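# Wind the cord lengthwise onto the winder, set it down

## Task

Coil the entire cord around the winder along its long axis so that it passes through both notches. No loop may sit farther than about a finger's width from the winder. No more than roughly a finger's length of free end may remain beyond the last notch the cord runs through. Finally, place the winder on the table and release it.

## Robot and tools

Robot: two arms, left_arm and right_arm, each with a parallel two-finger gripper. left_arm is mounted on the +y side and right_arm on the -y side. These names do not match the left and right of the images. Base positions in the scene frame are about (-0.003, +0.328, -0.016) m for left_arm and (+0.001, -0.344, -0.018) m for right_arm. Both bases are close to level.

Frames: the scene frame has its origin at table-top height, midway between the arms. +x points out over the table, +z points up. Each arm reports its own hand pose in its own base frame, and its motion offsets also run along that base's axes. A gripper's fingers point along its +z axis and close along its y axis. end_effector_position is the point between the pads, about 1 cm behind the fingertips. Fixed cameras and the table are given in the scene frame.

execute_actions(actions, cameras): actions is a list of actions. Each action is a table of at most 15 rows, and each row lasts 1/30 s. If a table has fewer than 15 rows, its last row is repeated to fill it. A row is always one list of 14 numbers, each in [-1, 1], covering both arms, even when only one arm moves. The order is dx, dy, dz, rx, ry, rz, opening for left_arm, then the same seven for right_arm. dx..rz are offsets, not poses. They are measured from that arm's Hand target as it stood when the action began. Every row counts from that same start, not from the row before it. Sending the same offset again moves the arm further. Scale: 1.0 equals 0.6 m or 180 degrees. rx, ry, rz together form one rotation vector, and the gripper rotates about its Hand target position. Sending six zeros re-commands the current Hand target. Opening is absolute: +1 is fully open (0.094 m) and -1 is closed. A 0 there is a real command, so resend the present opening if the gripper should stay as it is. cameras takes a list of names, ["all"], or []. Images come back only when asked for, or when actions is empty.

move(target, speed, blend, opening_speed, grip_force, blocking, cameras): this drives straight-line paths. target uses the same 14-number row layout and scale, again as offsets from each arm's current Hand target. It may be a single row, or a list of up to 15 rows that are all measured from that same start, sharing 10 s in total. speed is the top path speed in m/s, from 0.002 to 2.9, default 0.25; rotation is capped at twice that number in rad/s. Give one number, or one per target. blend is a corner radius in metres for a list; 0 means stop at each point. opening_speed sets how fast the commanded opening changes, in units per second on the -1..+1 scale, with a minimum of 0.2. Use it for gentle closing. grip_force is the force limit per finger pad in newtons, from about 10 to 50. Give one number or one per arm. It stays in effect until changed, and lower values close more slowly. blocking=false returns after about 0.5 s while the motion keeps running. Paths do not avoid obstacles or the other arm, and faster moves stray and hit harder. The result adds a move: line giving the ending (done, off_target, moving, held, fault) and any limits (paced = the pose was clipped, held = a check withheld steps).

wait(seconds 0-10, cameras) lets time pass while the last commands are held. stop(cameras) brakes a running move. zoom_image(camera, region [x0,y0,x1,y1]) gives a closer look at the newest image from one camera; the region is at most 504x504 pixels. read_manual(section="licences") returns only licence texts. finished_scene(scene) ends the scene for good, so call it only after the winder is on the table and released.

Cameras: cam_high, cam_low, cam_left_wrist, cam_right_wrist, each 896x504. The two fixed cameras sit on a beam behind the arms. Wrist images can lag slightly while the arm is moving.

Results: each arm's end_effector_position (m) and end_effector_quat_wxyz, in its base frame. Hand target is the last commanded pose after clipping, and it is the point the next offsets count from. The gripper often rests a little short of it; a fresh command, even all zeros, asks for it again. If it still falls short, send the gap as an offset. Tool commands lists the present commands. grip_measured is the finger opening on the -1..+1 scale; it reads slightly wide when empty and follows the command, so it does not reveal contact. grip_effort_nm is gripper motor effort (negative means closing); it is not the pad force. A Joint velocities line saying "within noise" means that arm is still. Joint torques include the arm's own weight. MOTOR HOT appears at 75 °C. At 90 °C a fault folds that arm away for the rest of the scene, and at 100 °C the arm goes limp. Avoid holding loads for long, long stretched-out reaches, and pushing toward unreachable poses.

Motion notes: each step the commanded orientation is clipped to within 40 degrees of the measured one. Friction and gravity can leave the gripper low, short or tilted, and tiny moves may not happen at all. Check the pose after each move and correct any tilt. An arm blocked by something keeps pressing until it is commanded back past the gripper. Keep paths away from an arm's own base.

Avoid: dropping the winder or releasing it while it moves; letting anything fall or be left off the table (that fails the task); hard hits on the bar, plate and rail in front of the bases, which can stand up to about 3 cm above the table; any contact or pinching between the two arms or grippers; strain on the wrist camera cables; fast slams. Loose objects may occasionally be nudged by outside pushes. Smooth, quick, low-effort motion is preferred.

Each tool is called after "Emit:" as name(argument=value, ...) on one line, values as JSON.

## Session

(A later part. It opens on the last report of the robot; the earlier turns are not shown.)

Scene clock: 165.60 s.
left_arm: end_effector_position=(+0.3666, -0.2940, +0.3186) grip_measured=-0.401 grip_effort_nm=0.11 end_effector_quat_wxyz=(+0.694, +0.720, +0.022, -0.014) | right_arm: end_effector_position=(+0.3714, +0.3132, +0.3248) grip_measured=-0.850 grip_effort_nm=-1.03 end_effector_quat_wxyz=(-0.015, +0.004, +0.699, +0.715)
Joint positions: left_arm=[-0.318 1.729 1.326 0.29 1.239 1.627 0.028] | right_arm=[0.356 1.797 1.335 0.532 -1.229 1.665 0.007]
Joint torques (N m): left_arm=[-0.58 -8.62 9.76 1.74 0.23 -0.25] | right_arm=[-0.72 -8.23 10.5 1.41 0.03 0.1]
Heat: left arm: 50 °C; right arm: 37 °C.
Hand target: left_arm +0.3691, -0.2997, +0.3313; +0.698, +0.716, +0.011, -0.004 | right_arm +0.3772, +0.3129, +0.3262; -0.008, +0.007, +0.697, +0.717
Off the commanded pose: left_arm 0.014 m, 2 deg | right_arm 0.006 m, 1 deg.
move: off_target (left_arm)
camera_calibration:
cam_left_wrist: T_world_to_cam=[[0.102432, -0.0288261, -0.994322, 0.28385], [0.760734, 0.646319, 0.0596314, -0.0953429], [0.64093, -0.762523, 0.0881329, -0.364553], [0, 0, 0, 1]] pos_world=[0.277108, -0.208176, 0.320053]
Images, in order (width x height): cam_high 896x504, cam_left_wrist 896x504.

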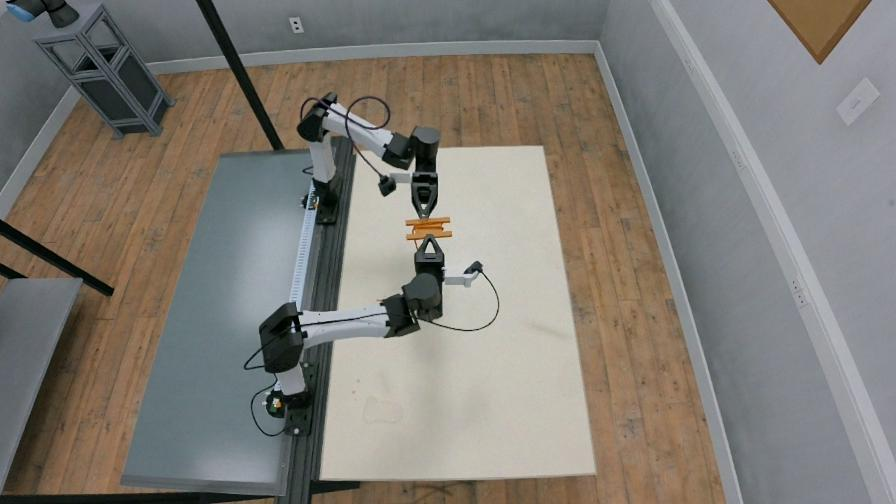

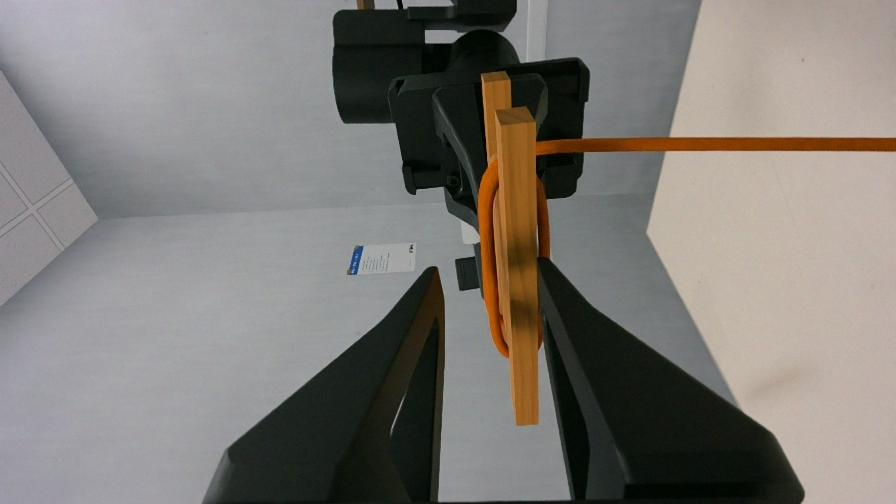

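Emit:
move(target=[0.016,-0.0185,-0.0215,0,0,0,-0.4, 0,0,0,0,0,0,-0.96], speed=0.15, cameras=["cam_left_wrist","cam_high"])

Emit:
zoom_image(camera="cam_high", region=[400, 175, 460, 245])

Scene clock: 167.83 s.
left_arm: end_effector_position=(+0.3751, -0.3055, +0.3100) grip_measured=-0.401 grip_effort_nm=0.11 end_effector_quat_wxyz=(+0.694, +0.719, +0.020, -0.010) | right_arm: end_effector_position=(+0.3709, +0.3139, +0.3248) grip_measured=-0.850 grip_effort_nm=-1.03 end_effector_quat_wxyz=(-0.016, +0.004, +0.699, +0.715)
Joint positions: left_arm=[-0.339 1.778 1.346 0.329 1.218 1.625 0.028] | right_arm=[0.358 1.797 1.335 0.532 -1.228 1.665 0.007]
Joint torques (N m): left_arm=[-0.39 -8.46 9.39 1.8 0.23 -0.25] | right_arm=[-0.9 -8.21 10.5 1.41 0.02 0.1]
Heat: left arm: 49 °C; right arm: 37 °C.
Hand target: left_arm +0.3788, -0.3107, +0.3186; +0.698, +0.716, +0.011, -0.004 | right_arm +0.3771, +0.3130, +0.3262; -0.008, +0.007, +0.697, +0.717
Off the commanded pose: left_arm 0.011 m, 1 deg | right_arm 0.007 m, 1 deg.
move: off_target (left_arm)
camera_calibration:
cam_left_wrist: T_world_to_cam=[[0.110648, -0.0298353, -0.993412, 0.270366], [0.759744, 0.646946, 0.0651918, -0.0950419], [0.640739, -0.761952, 0.0942505, -0.37959], [0, 0, 0, 1]] pos_world=[0.28551, -0.219676, 0.310557]
Images, in order (width x height): cam_high 896x504, cam_left_wrist 896x504.

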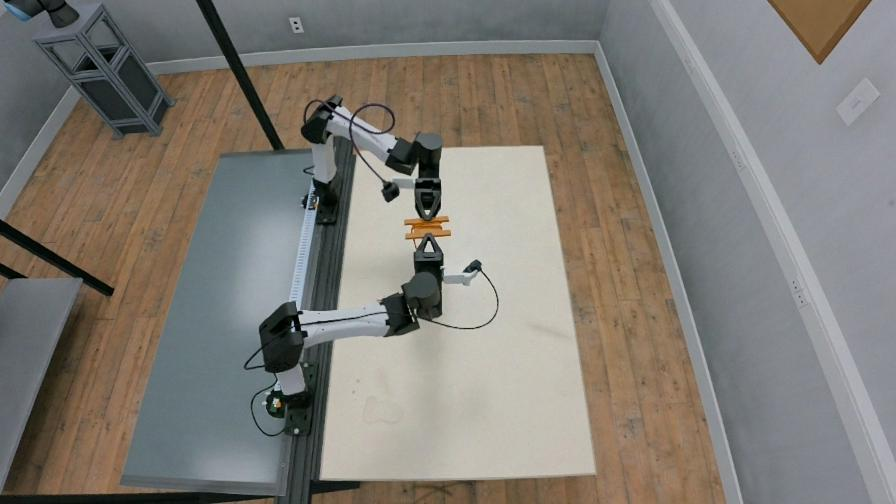

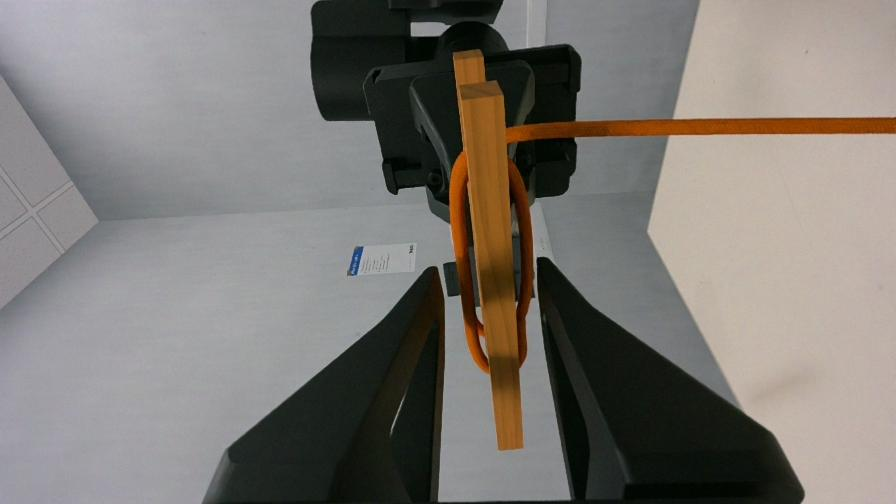

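Scaled by 7.200 from the camera's 896x504 image, which has a finer 1280x720 frame.

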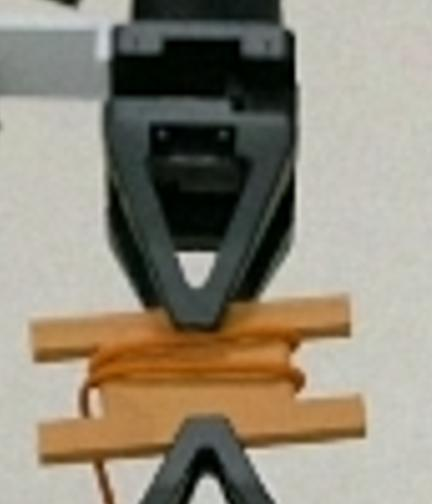

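Emit:
move(target=[[-0.003,0.008,0,0,0,0,-0.4, 0,0,0,0,0,0,-0.96],[-0.003,0.008,0,0,0,0,-0.96, 0,0,0,0,0,0,-0.96]], speed=0.15, opening_speed=0.9, cameras=["cam_left_wrist","cam_high"])

Emit:
zoom_image(camera="cam_high", region=[400, 175, 460, 245])

Scene clock: 171.30 s.
left_arm: end_effector_position=(+0.3753, -0.3053, +0.3130) grip_measured=-0.789 grip_effort_nm=-0.97 end_effector_quat_wxyz=(+0.697, +0.717, +0.012, -0.003) | right_arm: end_effector_position=(+0.3709, +0.3139, +0.3252) grip_measured=-0.850 grip_effort_nm=-1.03 end_effector_quat_wxyz=(-0.016, +0.004, +0.698, +0.716)
Joint positions: left_arm=[-0.338 1.778 1.346 0.351 1.219 1.625 0.01] | right_arm=[0.358 1.797 1.335 0.537 -1.228 1.668 0.007]
Joint torques (N m): left_arm=[0.42 -9.58 8.24 1.59 0.31 -0.24] | right_arm=[-0.9 -8.27 10.48 1.36 0.02 0.07]
Heat: left arm: 48 °C; right arm: 37 °C.
Hand target: left_arm +0.3769, -0.3060, +0.3186; +0.698, +0.716, +0.011, -0.004 | right_arm +0.3771, +0.3129, +0.3263; -0.008, +0.007, +0.697, +0.717
Off the commanded pose: left_arm 0.006 m, 0 deg | right_arm 0.006 m, 1 deg.
move: done
camera_calibration:
cam_left_wrist: T_world_to_cam=[[0.131245, -0.0374021, -0.990644, 0.262443], [0.758767, 0.646902, 0.0761009, -0.0985577], [0.638003, -0.761656, 0.113282, -0.384754], [0, 0, 0, 1]] pos_world=[0.285812, -0.219477, 0.311074]
Images, in order (width x height): cam_high 896x504, cam_left_wrist 896x504.

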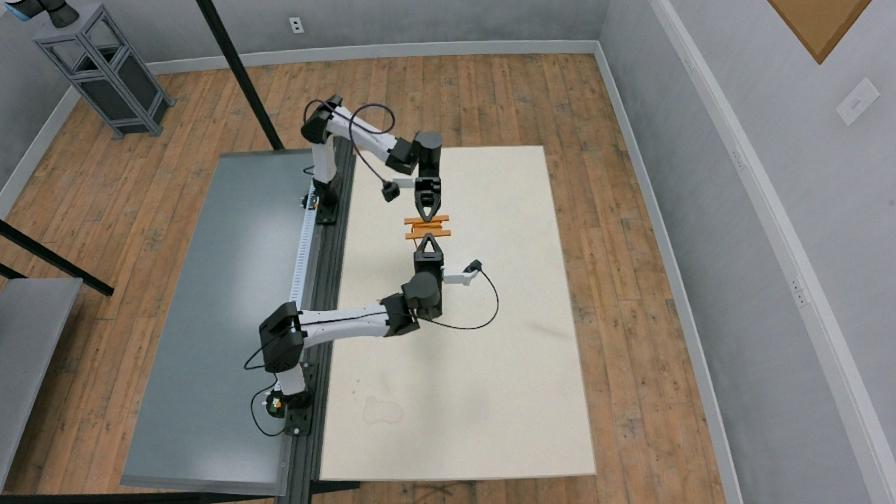

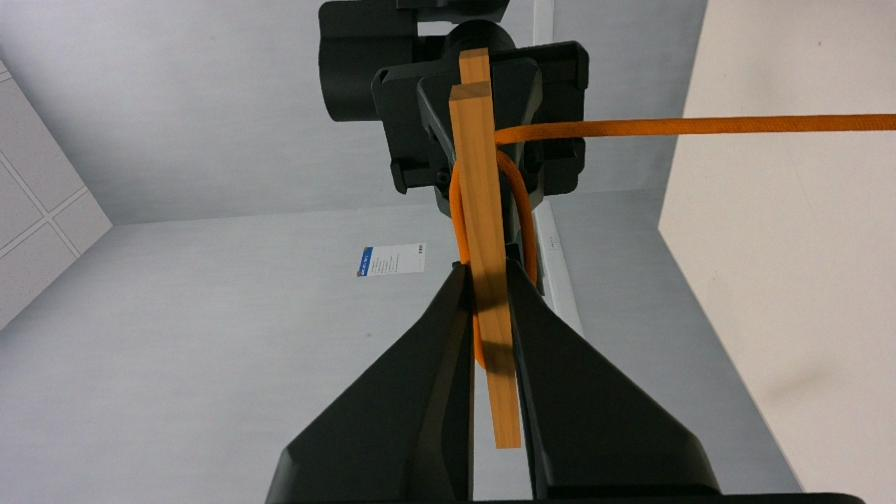

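Scaled by 7.200 from the camera's 896x504 image, which has a finer 1280x720 frame.

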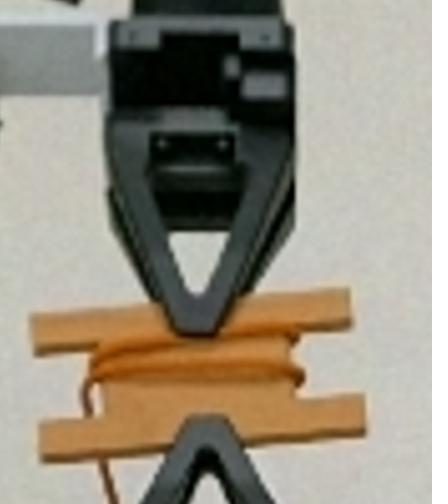

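Emit:
move(target=[[0,0,0,0,0,0,-0.4, 0,0,0,0,0,0,-0.96],[0,0.0155,0,0,0,0,-0.4, 0,0,0,0,0,0,-0.96],[0,0.0155,0,0,0,0,-0.96, 0,0,0,0,0,0,-0.96]], speed=0.15, opening_speed=1.2, cameras=["cam_left_wrist","cam_high"])

Emit:
zoom_image(camera="cam_high", region=[400, 175, 460, 245])

Scene clock: 174.13 s.
left_arm: end_effector_position=(+0.3789, -0.2975, +0.3111) grip_measured=-0.850 grip_effort_nm=-0.98 end_effector_quat_wxyz=(+0.696, +0.718, +0.019, -0.005) | right_arm: end_effector_position=(+0.3710, +0.3140, +0.3253) grip_measured=-0.850 grip_effort_nm=-1.03 end_effector_quat_wxyz=(-0.016, +0.004, +0.698, +0.716)
Joint positions: left_arm=[-0.318 1.778 1.346 0.335 1.233 1.628 0.007] | right_arm=[0.358 1.798 1.335 0.54 -1.228 1.673 0.007]
Joint torques (N m): left_arm=[0.55 -10.73 7.34 1.67 0.41 -0.22] | right_arm=[-0.9 -8.32 10.47 1.34 0.03 0.03]
Heat: left arm: 48 °C; right arm: 37 °C.
Hand target: left_arm +0.3770, -0.2966, +0.3186; +0.698, +0.716, +0.011, -0.004 | right_arm +0.3771, +0.3130, +0.3262; -0.008, +0.007, +0.697, +0.717
Off the commanded pose: left_arm 0.008 m, 1 deg | right_arm 0.006 m, 1 deg.
move: done
camera_calibration:
cam_left_wrist: T_world_to_cam=[[0.119473, -0.0326037, -0.992302, 0.266747], [0.755494, 0.651453, 0.069557, -0.101515], [0.64417, -0.757988, 0.102463, -0.37877], [0, 0, 0, 1]] pos_world=[0.288818, -0.212274, 0.310564]
Images, in order (width x height): cam_high 896x504, cam_left_wrist 896x504.

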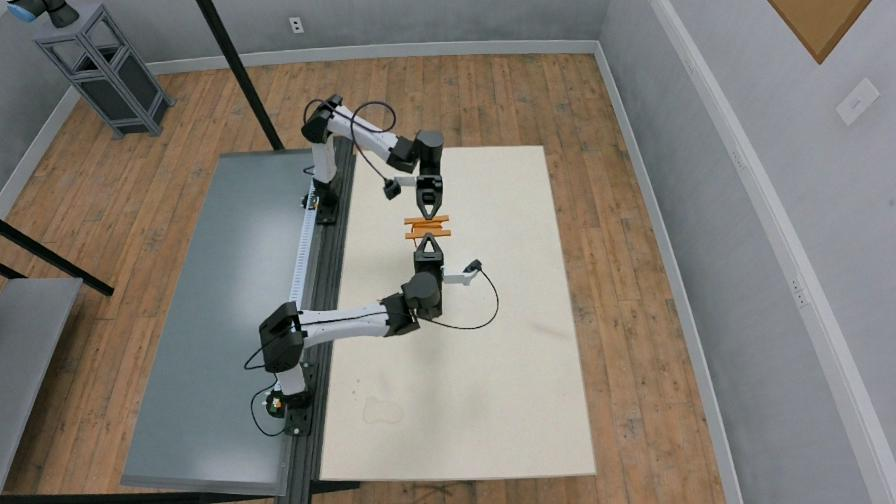

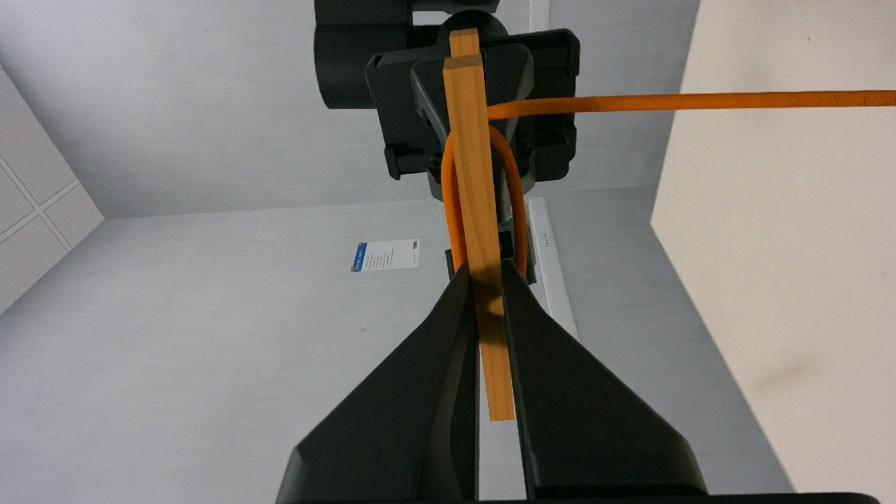

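Scaled by 7.200 from the camera's 896x504 image, which has a finer 1280x720 frame.

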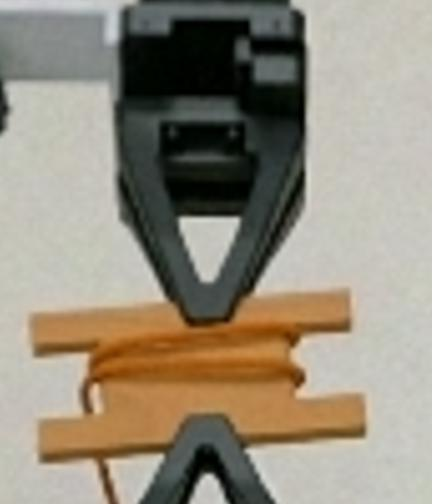

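Emit:
zoom_image(camera="cam_high", region=[398, 212, 458, 246])

Scaled by 8.400 from the camera's 896x504 image, which has a finer 1280x720 frame.

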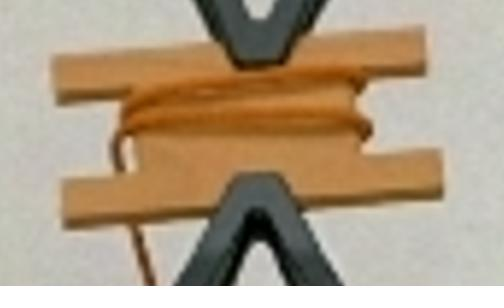

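Emit:
move(target=[[0,0,0,0,0,0,-0.96, 0,0,0,0,0,0,-0.4],[0,0,0,0,0,0,-0.96, 0,-0.075,0.02,0,0,0,-0.4],[0,0,0,-0.0328,0.3886,-0.0106,-0.96, 0,-0.075,0.0417,0.001,-0.4998,-0.0145,-0.4],[0,0,0,-0.0222,0.7775,-0.0207,-0.96, 0,-0.075,0.0417,0.002,-0.9994,-0.029,-0.4],[0,0,0,-0.010,0.9994,0.026,-0.96, 0,-0.075,0.0417,0.002,-0.9994,-0.029,-0.4]], speed=[0.45,0.3,0.5,0.5,0.45], blend=[0,0.01,0.02,0.02,0], cameras=["cam_high","cam_right_wrist"])

Emit:
zoom_image(camera="cam_high", region=[398, 200, 458, 260])

Scene clock: 183.63 s.
left_arm: end_effector_position=(+0.3771, -0.2973, +0.2967) grip_measured=-0.851 grip_effort_nm=-0.99 end_effector_quat_wxyz=(-0.021, -0.029, +0.722, -0.691) | right_arm: end_effector_position=(+0.3839, +0.2707, +0.3278) grip_measured=-0.402 grip_effort_nm=0.09 end_effector_quat_wxyz=(+0.713, -0.701, +0.027, +0.029)
Joint positions: left_arm=[-0.318 1.785 1.317 0.329 1.24 -1.51 0.007] | right_arm=[0.247 1.783 1.335 0.518 -1.326 -1.423 0.028]
Joint torques (N m): left_arm=[0.55 -12.01 9.59 1.88 0.33 -0.01] | right_arm=[-0.53 -12.68 11.04 1.06 -0.08 0.15]
Heat: left arm: 47 °C; right arm: 36 °C.
Hand target: left_arm +0.3770, -0.2966, +0.3186; -0.003, -0.011, +0.717, -0.697 | right_arm +0.3771, +0.2680, +0.3512; +0.717, -0.697, +0.007, +0.009
Off the commanded pose: left_arm 0.022 m, 3 deg | right_arm 0.025 m, 3 deg.
move: off_target (left_arm, right_arm)
camera_calibration:
cam_right_wrist: T_world_to_cam=[[0.217221, 0.0284521, 0.975708, -0.399123], [0.751788, -0.642435, -0.148636, -0.052207], [0.6226, 0.765812, -0.16094, -0.27145], [0, 0, 0, 1]] pos_world=[0.294951, 0.185696, 0.33798]
Images, in order (width x height): cam_high 896x504, cam_right_wrist 896x504.

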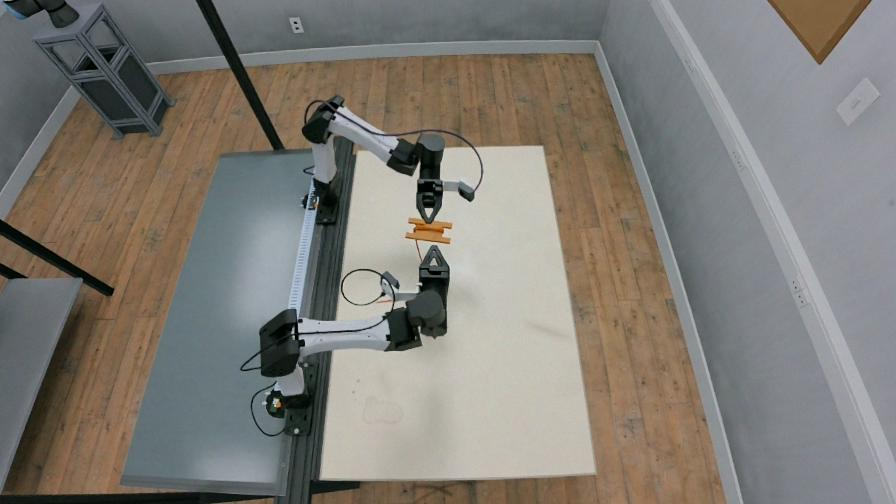

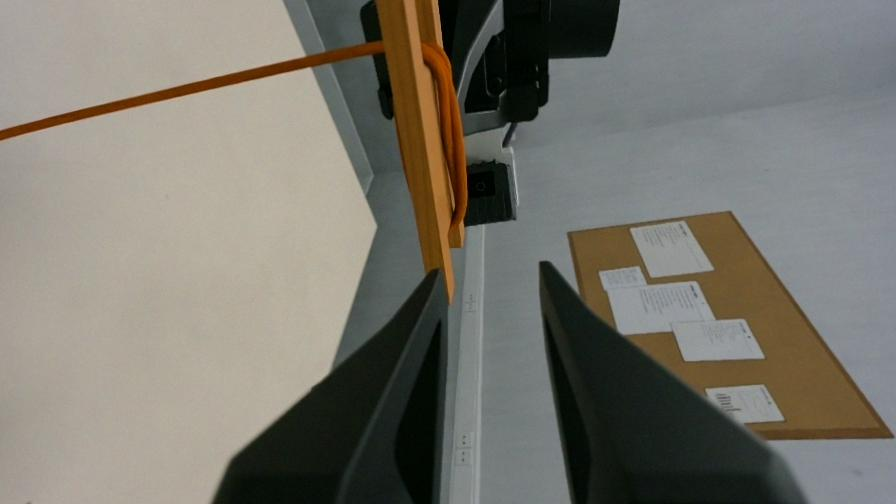

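Scaled by 8.400 from the camera's 896x504 image, which has a finer 1280x720 frame.

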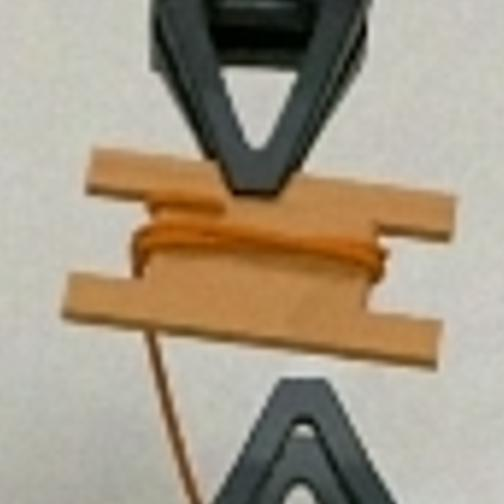

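Emit:
zoom_image(camera="cam_right_wrist", region=[360, 0, 560, 310])

Scaled by 1.626 from the camera's 896x504 image, which has a finer 1280x720 frame.

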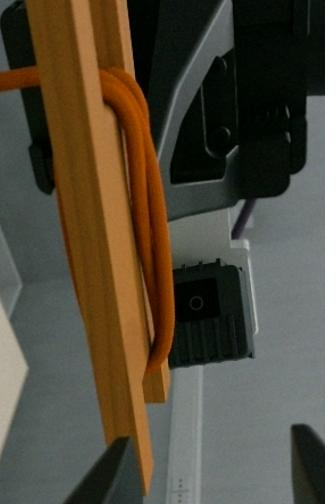

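Emit:
move(target=[0,0,0,0,0,0,-0.96, -0.0027,0.028,-0.0703,0,0,0,-0.4], speed=0.25, cameras=["cam_right_wrist","cam_high"])

Emit:
zoom_image(camera="cam_high", region=[398, 200, 458, 260])

Scene clock: 187.57 s.
left_arm: end_effector_position=(+0.3771, -0.2973, +0.2965) grip_measured=-0.851 grip_effort_nm=-0.99 end_effector_quat_wxyz=(-0.021, -0.030, +0.722, -0.691) | right_arm: end_effector_position=(+0.3737, +0.2844, +0.3157) grip_measured=-0.402 grip_effort_nm=0.08 end_effector_quat_wxyz=(+0.717, -0.697, -0.001, +0.009)
Joint positions: left_arm=[-0.318 1.785 1.317 0.328 1.24 -1.51 0.007] | right_arm=[0.286 1.783 1.267 0.624 -1.297 -1.456 0.028]
Joint torques (N m): left_arm=[0.5 -12.03 9.63 1.88 0.33 0.01] | right_arm=[-0.25 -8.35 6.99 1.27 0.08 0.25]
Heat: left arm: 48 °C; right arm: 37 °C.
Hand target: left_arm +0.3770, -0.2966, +0.3186; -0.003, -0.011, +0.717, -0.697 | right_arm +0.3755, +0.2848, +0.3090; +0.717, -0.697, +0.007, +0.009
Off the commanded pose: left_arm 0.022 m, 3 deg | right_arm 0.007 m, 1 deg.
move: off_target (left_arm)
camera_calibration:
cam_right_wrist: T_world_to_cam=[[0.150041, 0.018071, 0.988515, -0.361532], [0.766549, -0.633582, -0.104768, -0.0593765], [0.624412, 0.773465, -0.108916, -0.296847], [0, 0, 0, 1]] pos_world=[0.285114, 0.198514, 0.318828]
Images, in order (width x height): cam_high 896x504, cam_right_wrist 896x504.

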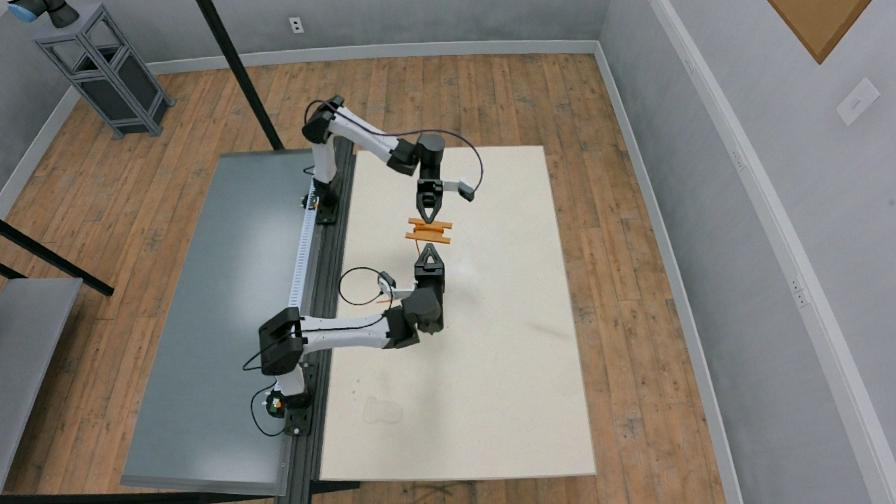

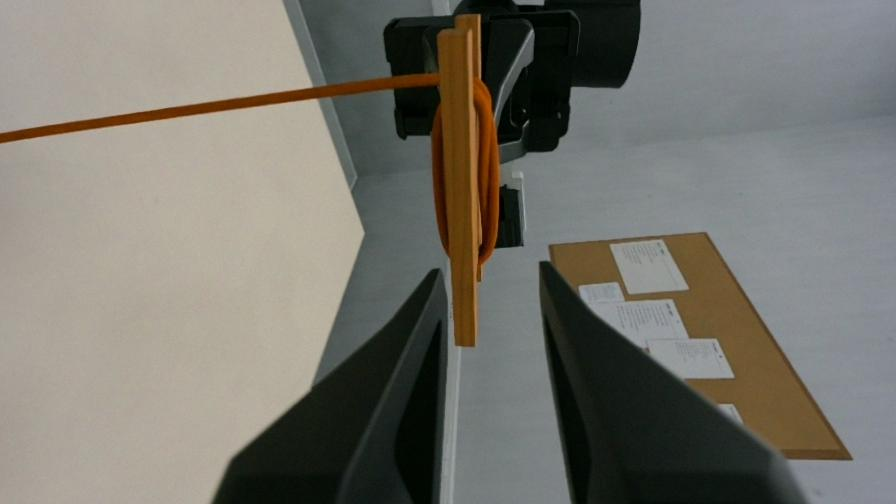

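Scaled by 8.400 from the camera's 896x504 image, which has a finer 1280x720 frame.

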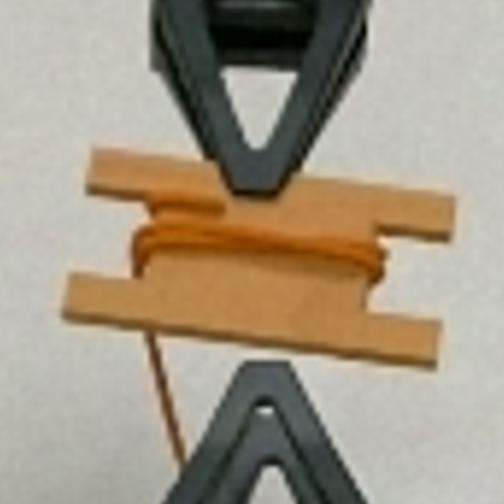

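Emit:
move(target=[0,0,0,0,0,0,-0.96, -0.0053,0.0468,-0.0128,0,0,0,-0.4], speed=0.2, cameras=["cam_right_wrist","cam_high"])

Emit:
zoom_image(camera="cam_high", region=[398, 200, 458, 260])

Scene clock: 189.27 s.
left_arm: end_effector_position=(+0.3771, -0.2973, +0.2965) grip_measured=-0.851 grip_effort_nm=-0.99 end_effector_quat_wxyz=(-0.021, -0.030, +0.722, -0.691) | right_arm: end_effector_position=(+0.3680, +0.3130, +0.3076) grip_measured=-0.402 grip_effort_nm=0.09 end_effector_quat_wxyz=(+0.717, -0.697, +0.002, +0.014)
Joint positions: left_arm=[-0.318 1.785 1.317 0.328 1.24 -1.51 0.007] | right_arm=[0.359 1.805 1.267 0.625 -1.228 -1.466 0.028]
Joint torques (N m): left_arm=[0.55 -12.01 9.57 1.88 0.33 0.01] | right_arm=[-0.54 -8.01 7.84 1.32 0.07 0.16]
Heat: left arm: 49 °C; right arm: 37 °C.
Hand target: left_arm +0.3770, -0.2966, +0.3186; -0.003, -0.011, +0.717, -0.697 | right_arm +0.3723, +0.3128, +0.3013; +0.717, -0.697, +0.007, +0.009
Off the commanded pose: left_arm 0.022 m, 3 deg | right_arm 0.008 m, 1 deg.
move: off_target (left_arm)
camera_calibration:
cam_right_wrist: T_world_to_cam=[[0.161558, 0.0187081, 0.986686, -0.357016], [0.767651, -0.630695, -0.113736, -0.0363443], [0.62017, 0.775806, -0.116255, -0.31317], [0, 0, 0, 1]] pos_world=[0.279797, 0.226716, 0.311722]
Images, in order (width x height): cam_high 896x504, cam_right_wrist 896x504.

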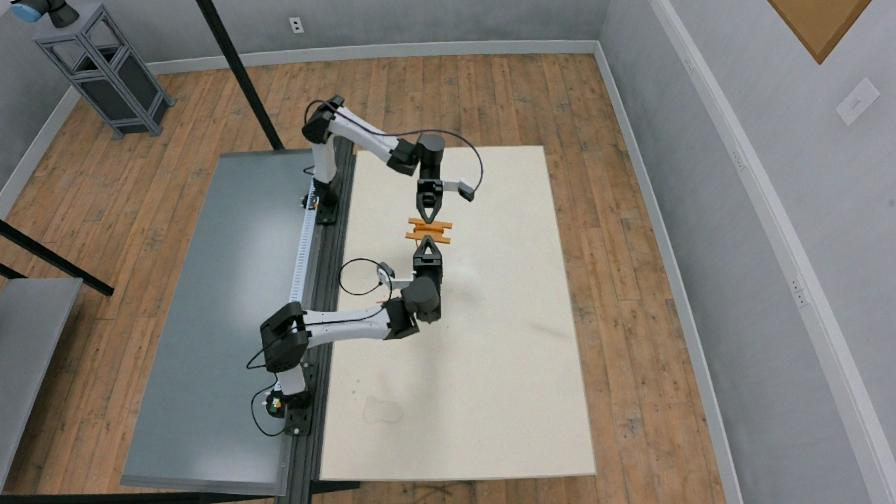

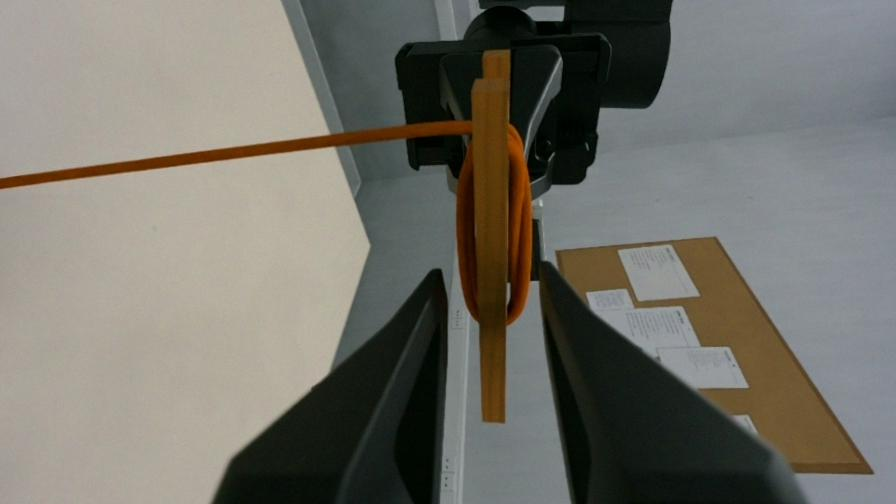

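Scaled by 8.400 from the camera's 896x504 image, which has a finer 1280x720 frame.

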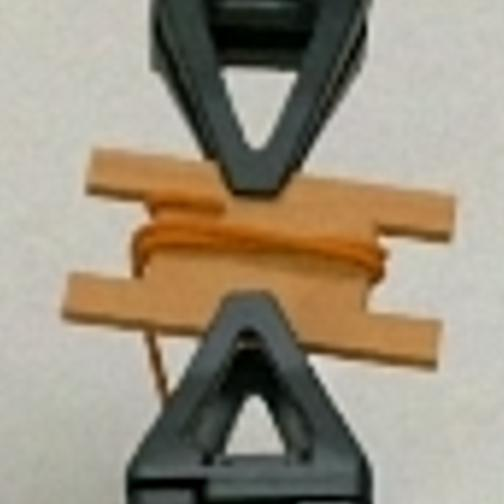

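Emit:
move(target=[0,0,0,0,0,0,-0.96,0,0,0,0,0,0,-0.96], opening_speed=0.9, cameras=["cam_high", "cam_right_wrist"])

Scene clock: 192.53 s.
left_arm: end_effector_position=(+0.3771, -0.2973, +0.2965) grip_measured=-0.851 grip_effort_nm=-0.99 end_effector_quat_wxyz=(-0.016, -0.025, +0.722, -0.691) | right_arm: end_effector_position=(+0.3683, +0.3130, +0.3077) grip_measured=-0.850 grip_effort_nm=-1.01 end_effector_quat_wxyz=(+0.717, -0.697, +0.006, +0.018)
Joint positions: left_arm=[-0.318 1.785 1.317 0.328 1.24 -1.497 0.007] | right_arm=[0.359 1.805 1.267 0.626 -1.226 -1.455 0.007]
Joint torques (N m): left_arm=[0.58 -12 9.61 1.87 0.33 -0.14] | right_arm=[-0.54 -7.99 7.84 1.32 0.05 0.04]
Heat: left arm: 49 °C; right arm: 37 °C.
Hand target: left_arm +0.3770, -0.2966, +0.3185; -0.004, -0.011, +0.717, -0.697 | right_arm +0.3723, +0.3128, +0.3014; +0.717, -0.697, +0.007, +0.009
Off the commanded pose: left_arm 0.022 m, 2 deg | right_arm 0.008 m, 1 deg.
move: off_target (left_arm)
camera_calibration:
cam_right_wrist: T_world_to_cam=[[0.172148, 0.0182449, 0.984902, -0.360431], [0.765647, -0.631562, -0.122125, -0.0329202], [0.619799, 0.775111, -0.122691, -0.310963], [0, 0, 0, 1]] pos_world=[0.279987, 0.226816, 0.312817]
Images, in order (width x height): cam_high 896x504, cam_right_wrist 896x504.

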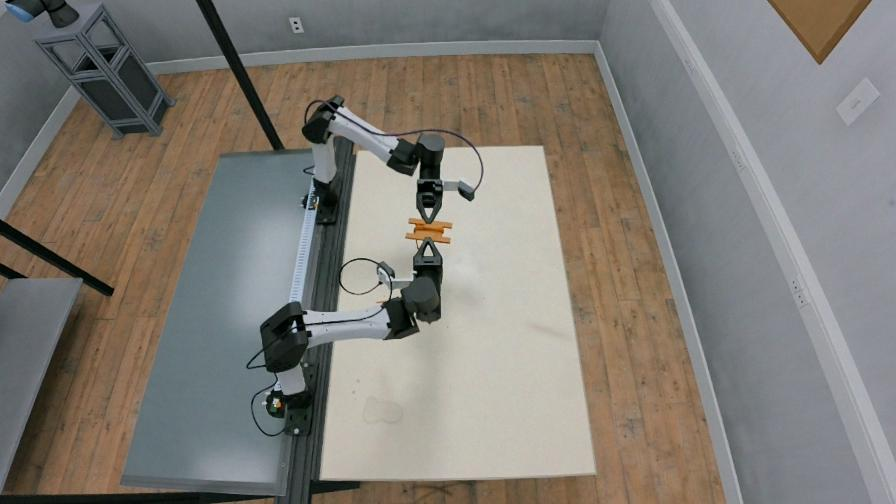

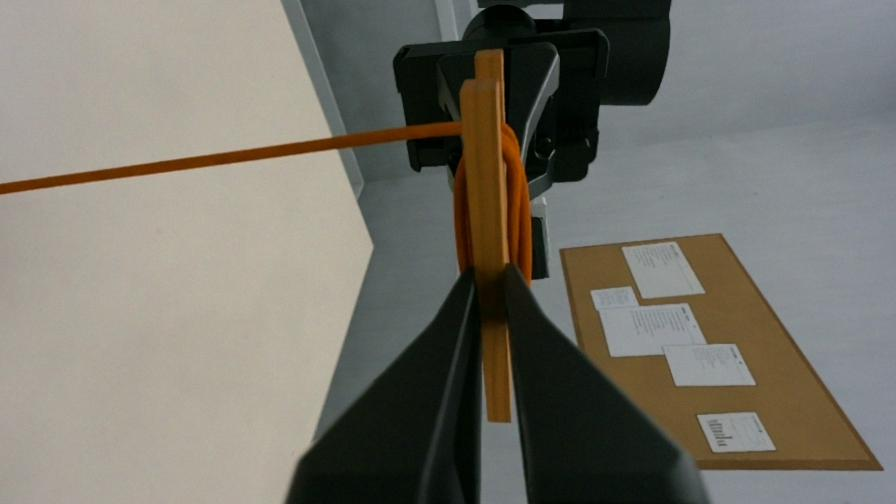

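Emit:
move(target=[[0,0,0,0,0,0,-0.4,0,0,0,0,0,0,-0.96],[0,0.0833,0,0,0,0,-0.4,0,0,0,0,0,0,-0.96],[0,0.0833,0,0.005,-0.5,-0.013,-0.4,0,0,0,-0.001,0.4998,0.0145,-0.96],[0,0.0833,0,0.010,-0.9994,-0.026,-0.4,0,0,0,-0.002,0.9994,0.029,-0.96]], speed=[0.45,0.3,0.5,0.5], blend=[0,0.01,0.02,0], cameras=["cam_high", "cam_left_wrist", "cam_low"])

Scene clock: 199.57 s.
left_arm: end_effector_position=(+0.3825, -0.2449, +0.2912) grip_measured=-0.402 grip_effort_nm=0.13 end_effector_quat_wxyz=(+0.695, +0.718, +0.036, -0.028) | right_arm: end_effector_position=(+0.3684, +0.3130, +0.3062) grip_measured=-0.852 grip_effort_nm=-1.03 end_effector_quat_wxyz=(-0.012, +0.001, +0.698, +0.716)
Joint positions: left_arm=[-0.184 1.762 1.268 0.327 1.374 1.644 0.028] | right_arm=[0.359 1.805 1.267 0.615 -1.226 1.66 0.007]
Joint torques (N m): left_arm=[-0.23 -13.87 9.02 1.47 0.27 -0.09] | right_arm=[-0.54 -8.23 8.14 1.53 0.04 0.12]
Heat: left arm: 50 °C; right arm: 37 °C.
Hand target: left_arm +0.3769, -0.2467, +0.3186; +0.698, +0.716, +0.011, -0.004 | right_arm +0.3723, +0.3128, +0.3013; -0.008, +0.007, +0.697, +0.717
Off the commanded pose: left_arm 0.028 m, 4 deg | right_arm 0.006 m, 1 deg.
move: off_target (left_arm)
camera_calibration:
cam_left_wrist: T_world_to_cam=[[0.0620062, -0.0334024, -0.997517, 0.271628], [0.762498, 0.646478, 0.0257497, -0.128256], [0.644012, -0.762201, 0.0655549, -0.329263], [0, 0, 0, 1]] pos_world=[0.293002, -0.158977, 0.295841]
Images, in order (width x height): cam_high 896x504, cam_low 896x504, cam_left_wrist 896x504.

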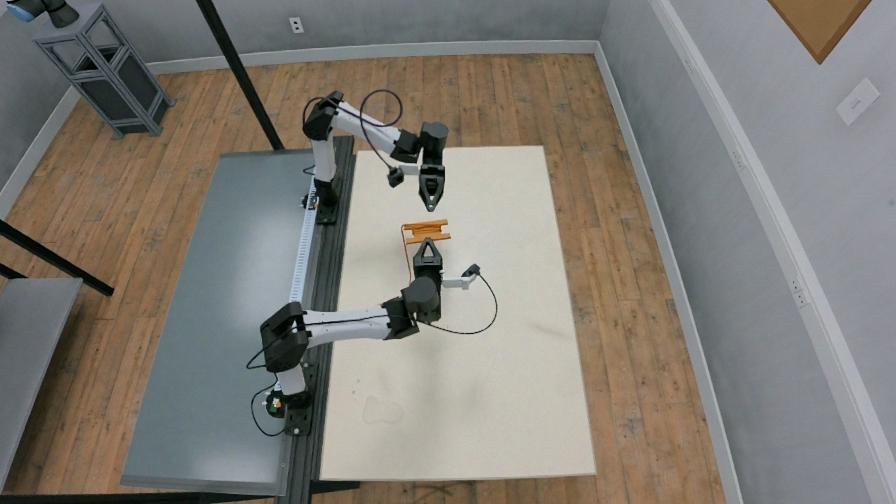

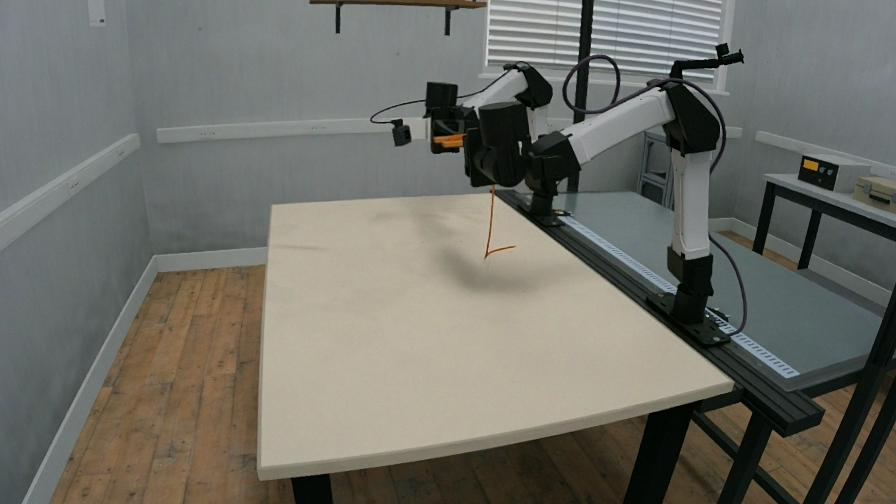

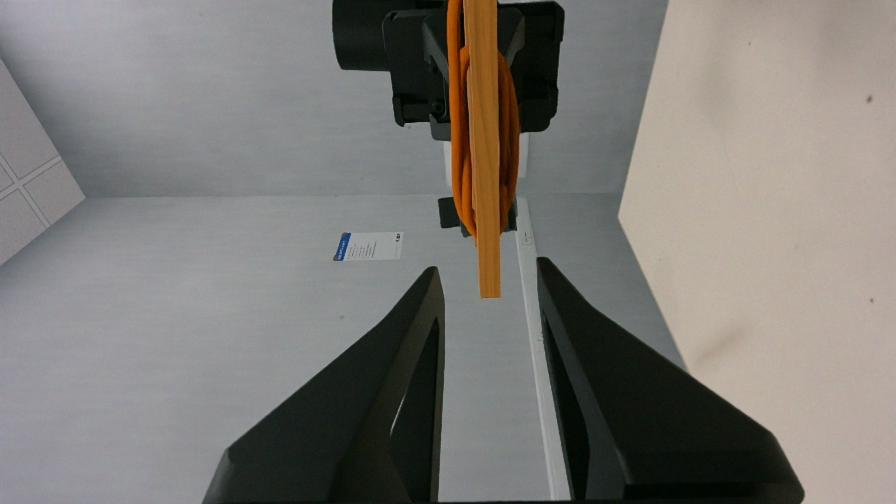

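Emit:
zoom_image(camera="cam_high", region=[398, 200, 458, 260])

Emit:
zoom_image(camera="cam_left_wrist", region=[380, 0, 600, 310])

Scaled by 8.400 from the camera's 896x504 image, which has a finer 1280x720 frame.

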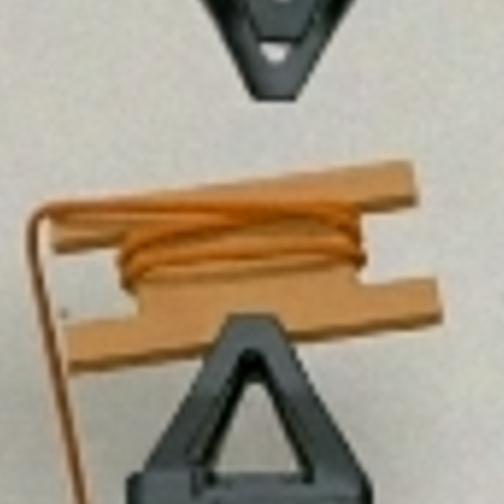

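Scaled by 1.626 from the camera's 896x504 image, which has a finer 1280x720 frame.

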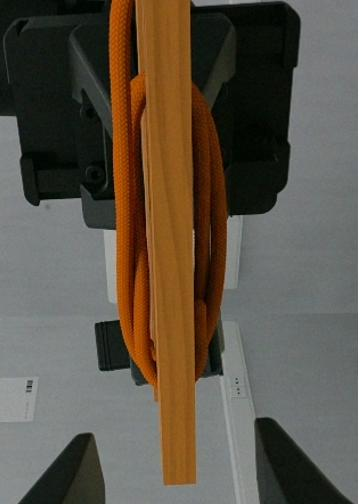

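Emit:
move(target=[[0,0,0,0,0,0,-0.4,0,0,0,0.0006,-0.3055,-0.0089,-0.96],[0,0,0,0,0,0,-0.4,0,0,0,0.0518,-0.6051,-0.0933,-0.96],[0,0,0,0,0,0,-0.4,0,0,0,0.0676,-0.3851,-0.0602,-0.96],[0,0,0,0,0,0,-0.4,0,0,0,0.0744,-0.2200,-0.0352,-0.96],[0,0,0,0,0,0,-0.4,0,0,0,0,0,0,-0.96]], speed=[0.5,0.5,0.5,0.5,0.4], blend=[0.02,0,0.02,0.02,0], cameras=["cam_high", "cam_left_wrist", "cam_low"])

Scene clock: 209.73 s.
left_arm: end_effector_position=(+0.3811, -0.2446, +0.2943) grip_measured=-0.402 grip_effort_nm=0.13 end_effector_quat_wxyz=(+0.695, +0.717, +0.034, -0.025) | right_arm: end_effector_position=(+0.3726, +0.3183, +0.2649) grip_measured=-0.852 grip_effort_nm=-1.03 end_effector_quat_wxyz=(-0.040, +0.039, +0.707, +0.705)
Joint positions: left_arm=[-0.184 1.754 1.268 0.326 1.374 1.644 0.028] | right_arm=[0.369 1.857 1.206 0.644 -1.203 1.675 0.007]
Joint torques (N m): left_arm=[-0.21 -13.19 8.54 1.55 0.28 -0.13] | right_arm=[-1.51 -13.75 13.23 1.35 -0.23 -0.02]
Heat: left arm: 51 °C; right arm: 38 °C.
Hand target: left_arm +0.3762, -0.2464, +0.3180; +0.700, +0.714, +0.011, -0.004 (not the last commanded pose) | right_arm +0.3723, +0.3128, +0.3014; -0.008, +0.007, +0.697, +0.717
Off the commanded pose: left_arm 0.025 m, 4 deg | right_arm 0.037 m, 5 deg.
move: off_target (left_arm, right_arm)
camera_calibration:
cam_left_wrist: T_world_to_cam=[[0.0695049, -0.0345446, -0.996983, 0.271493], [0.762046, 0.646794, 0.0307154, -0.128677], [0.643781, -0.761882, 0.0712799, -0.32995], [0, 0, 0, 1]] pos_world=[0.291604, -0.158777, 0.298145]
Images, in order (width x height): cam_high 896x504, cam_low 896x504, cam_left_wrist 896x504.

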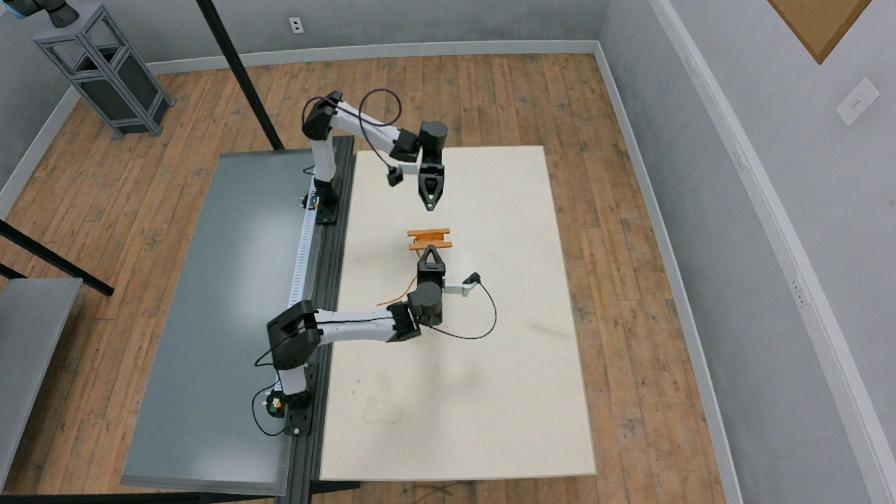

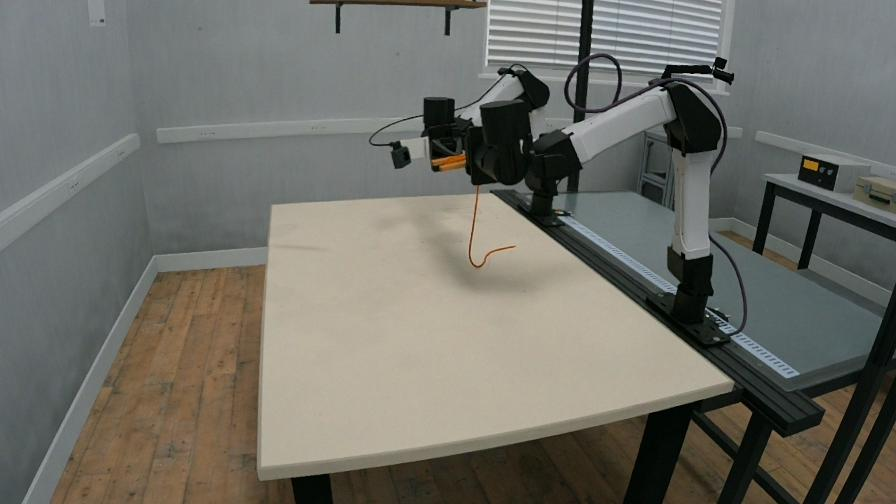

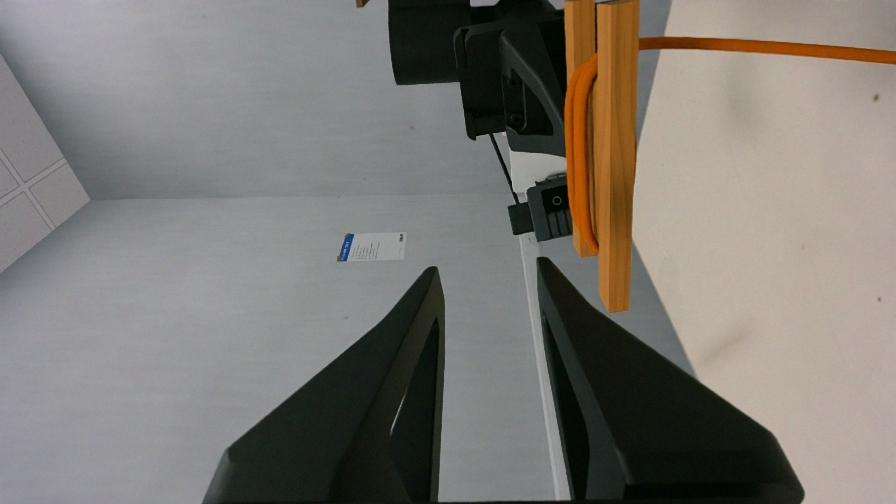

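Emit:
zoom_image(camera="cam_high", region=[398, 210, 458, 270])

Emit:
zoom_image(camera="cam_left_wrist", region=[500, 0, 720, 330])

Scaled by 8.400 from the camera's 896x504 image, which has a finer 1280x720 frame.

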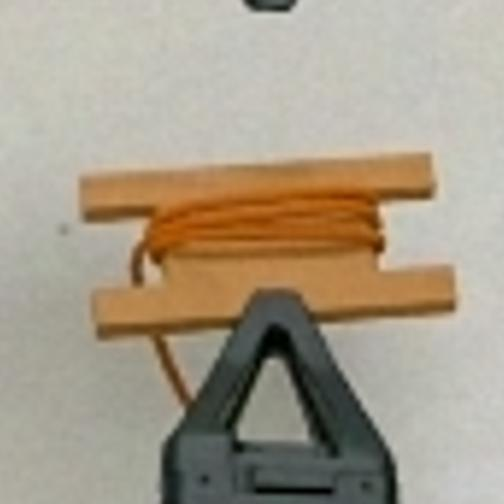

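Scaled by 1.527 from the camera's 896x504 image, which has a finer 1280x720 frame.

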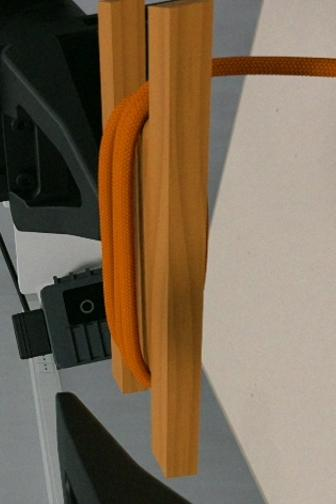

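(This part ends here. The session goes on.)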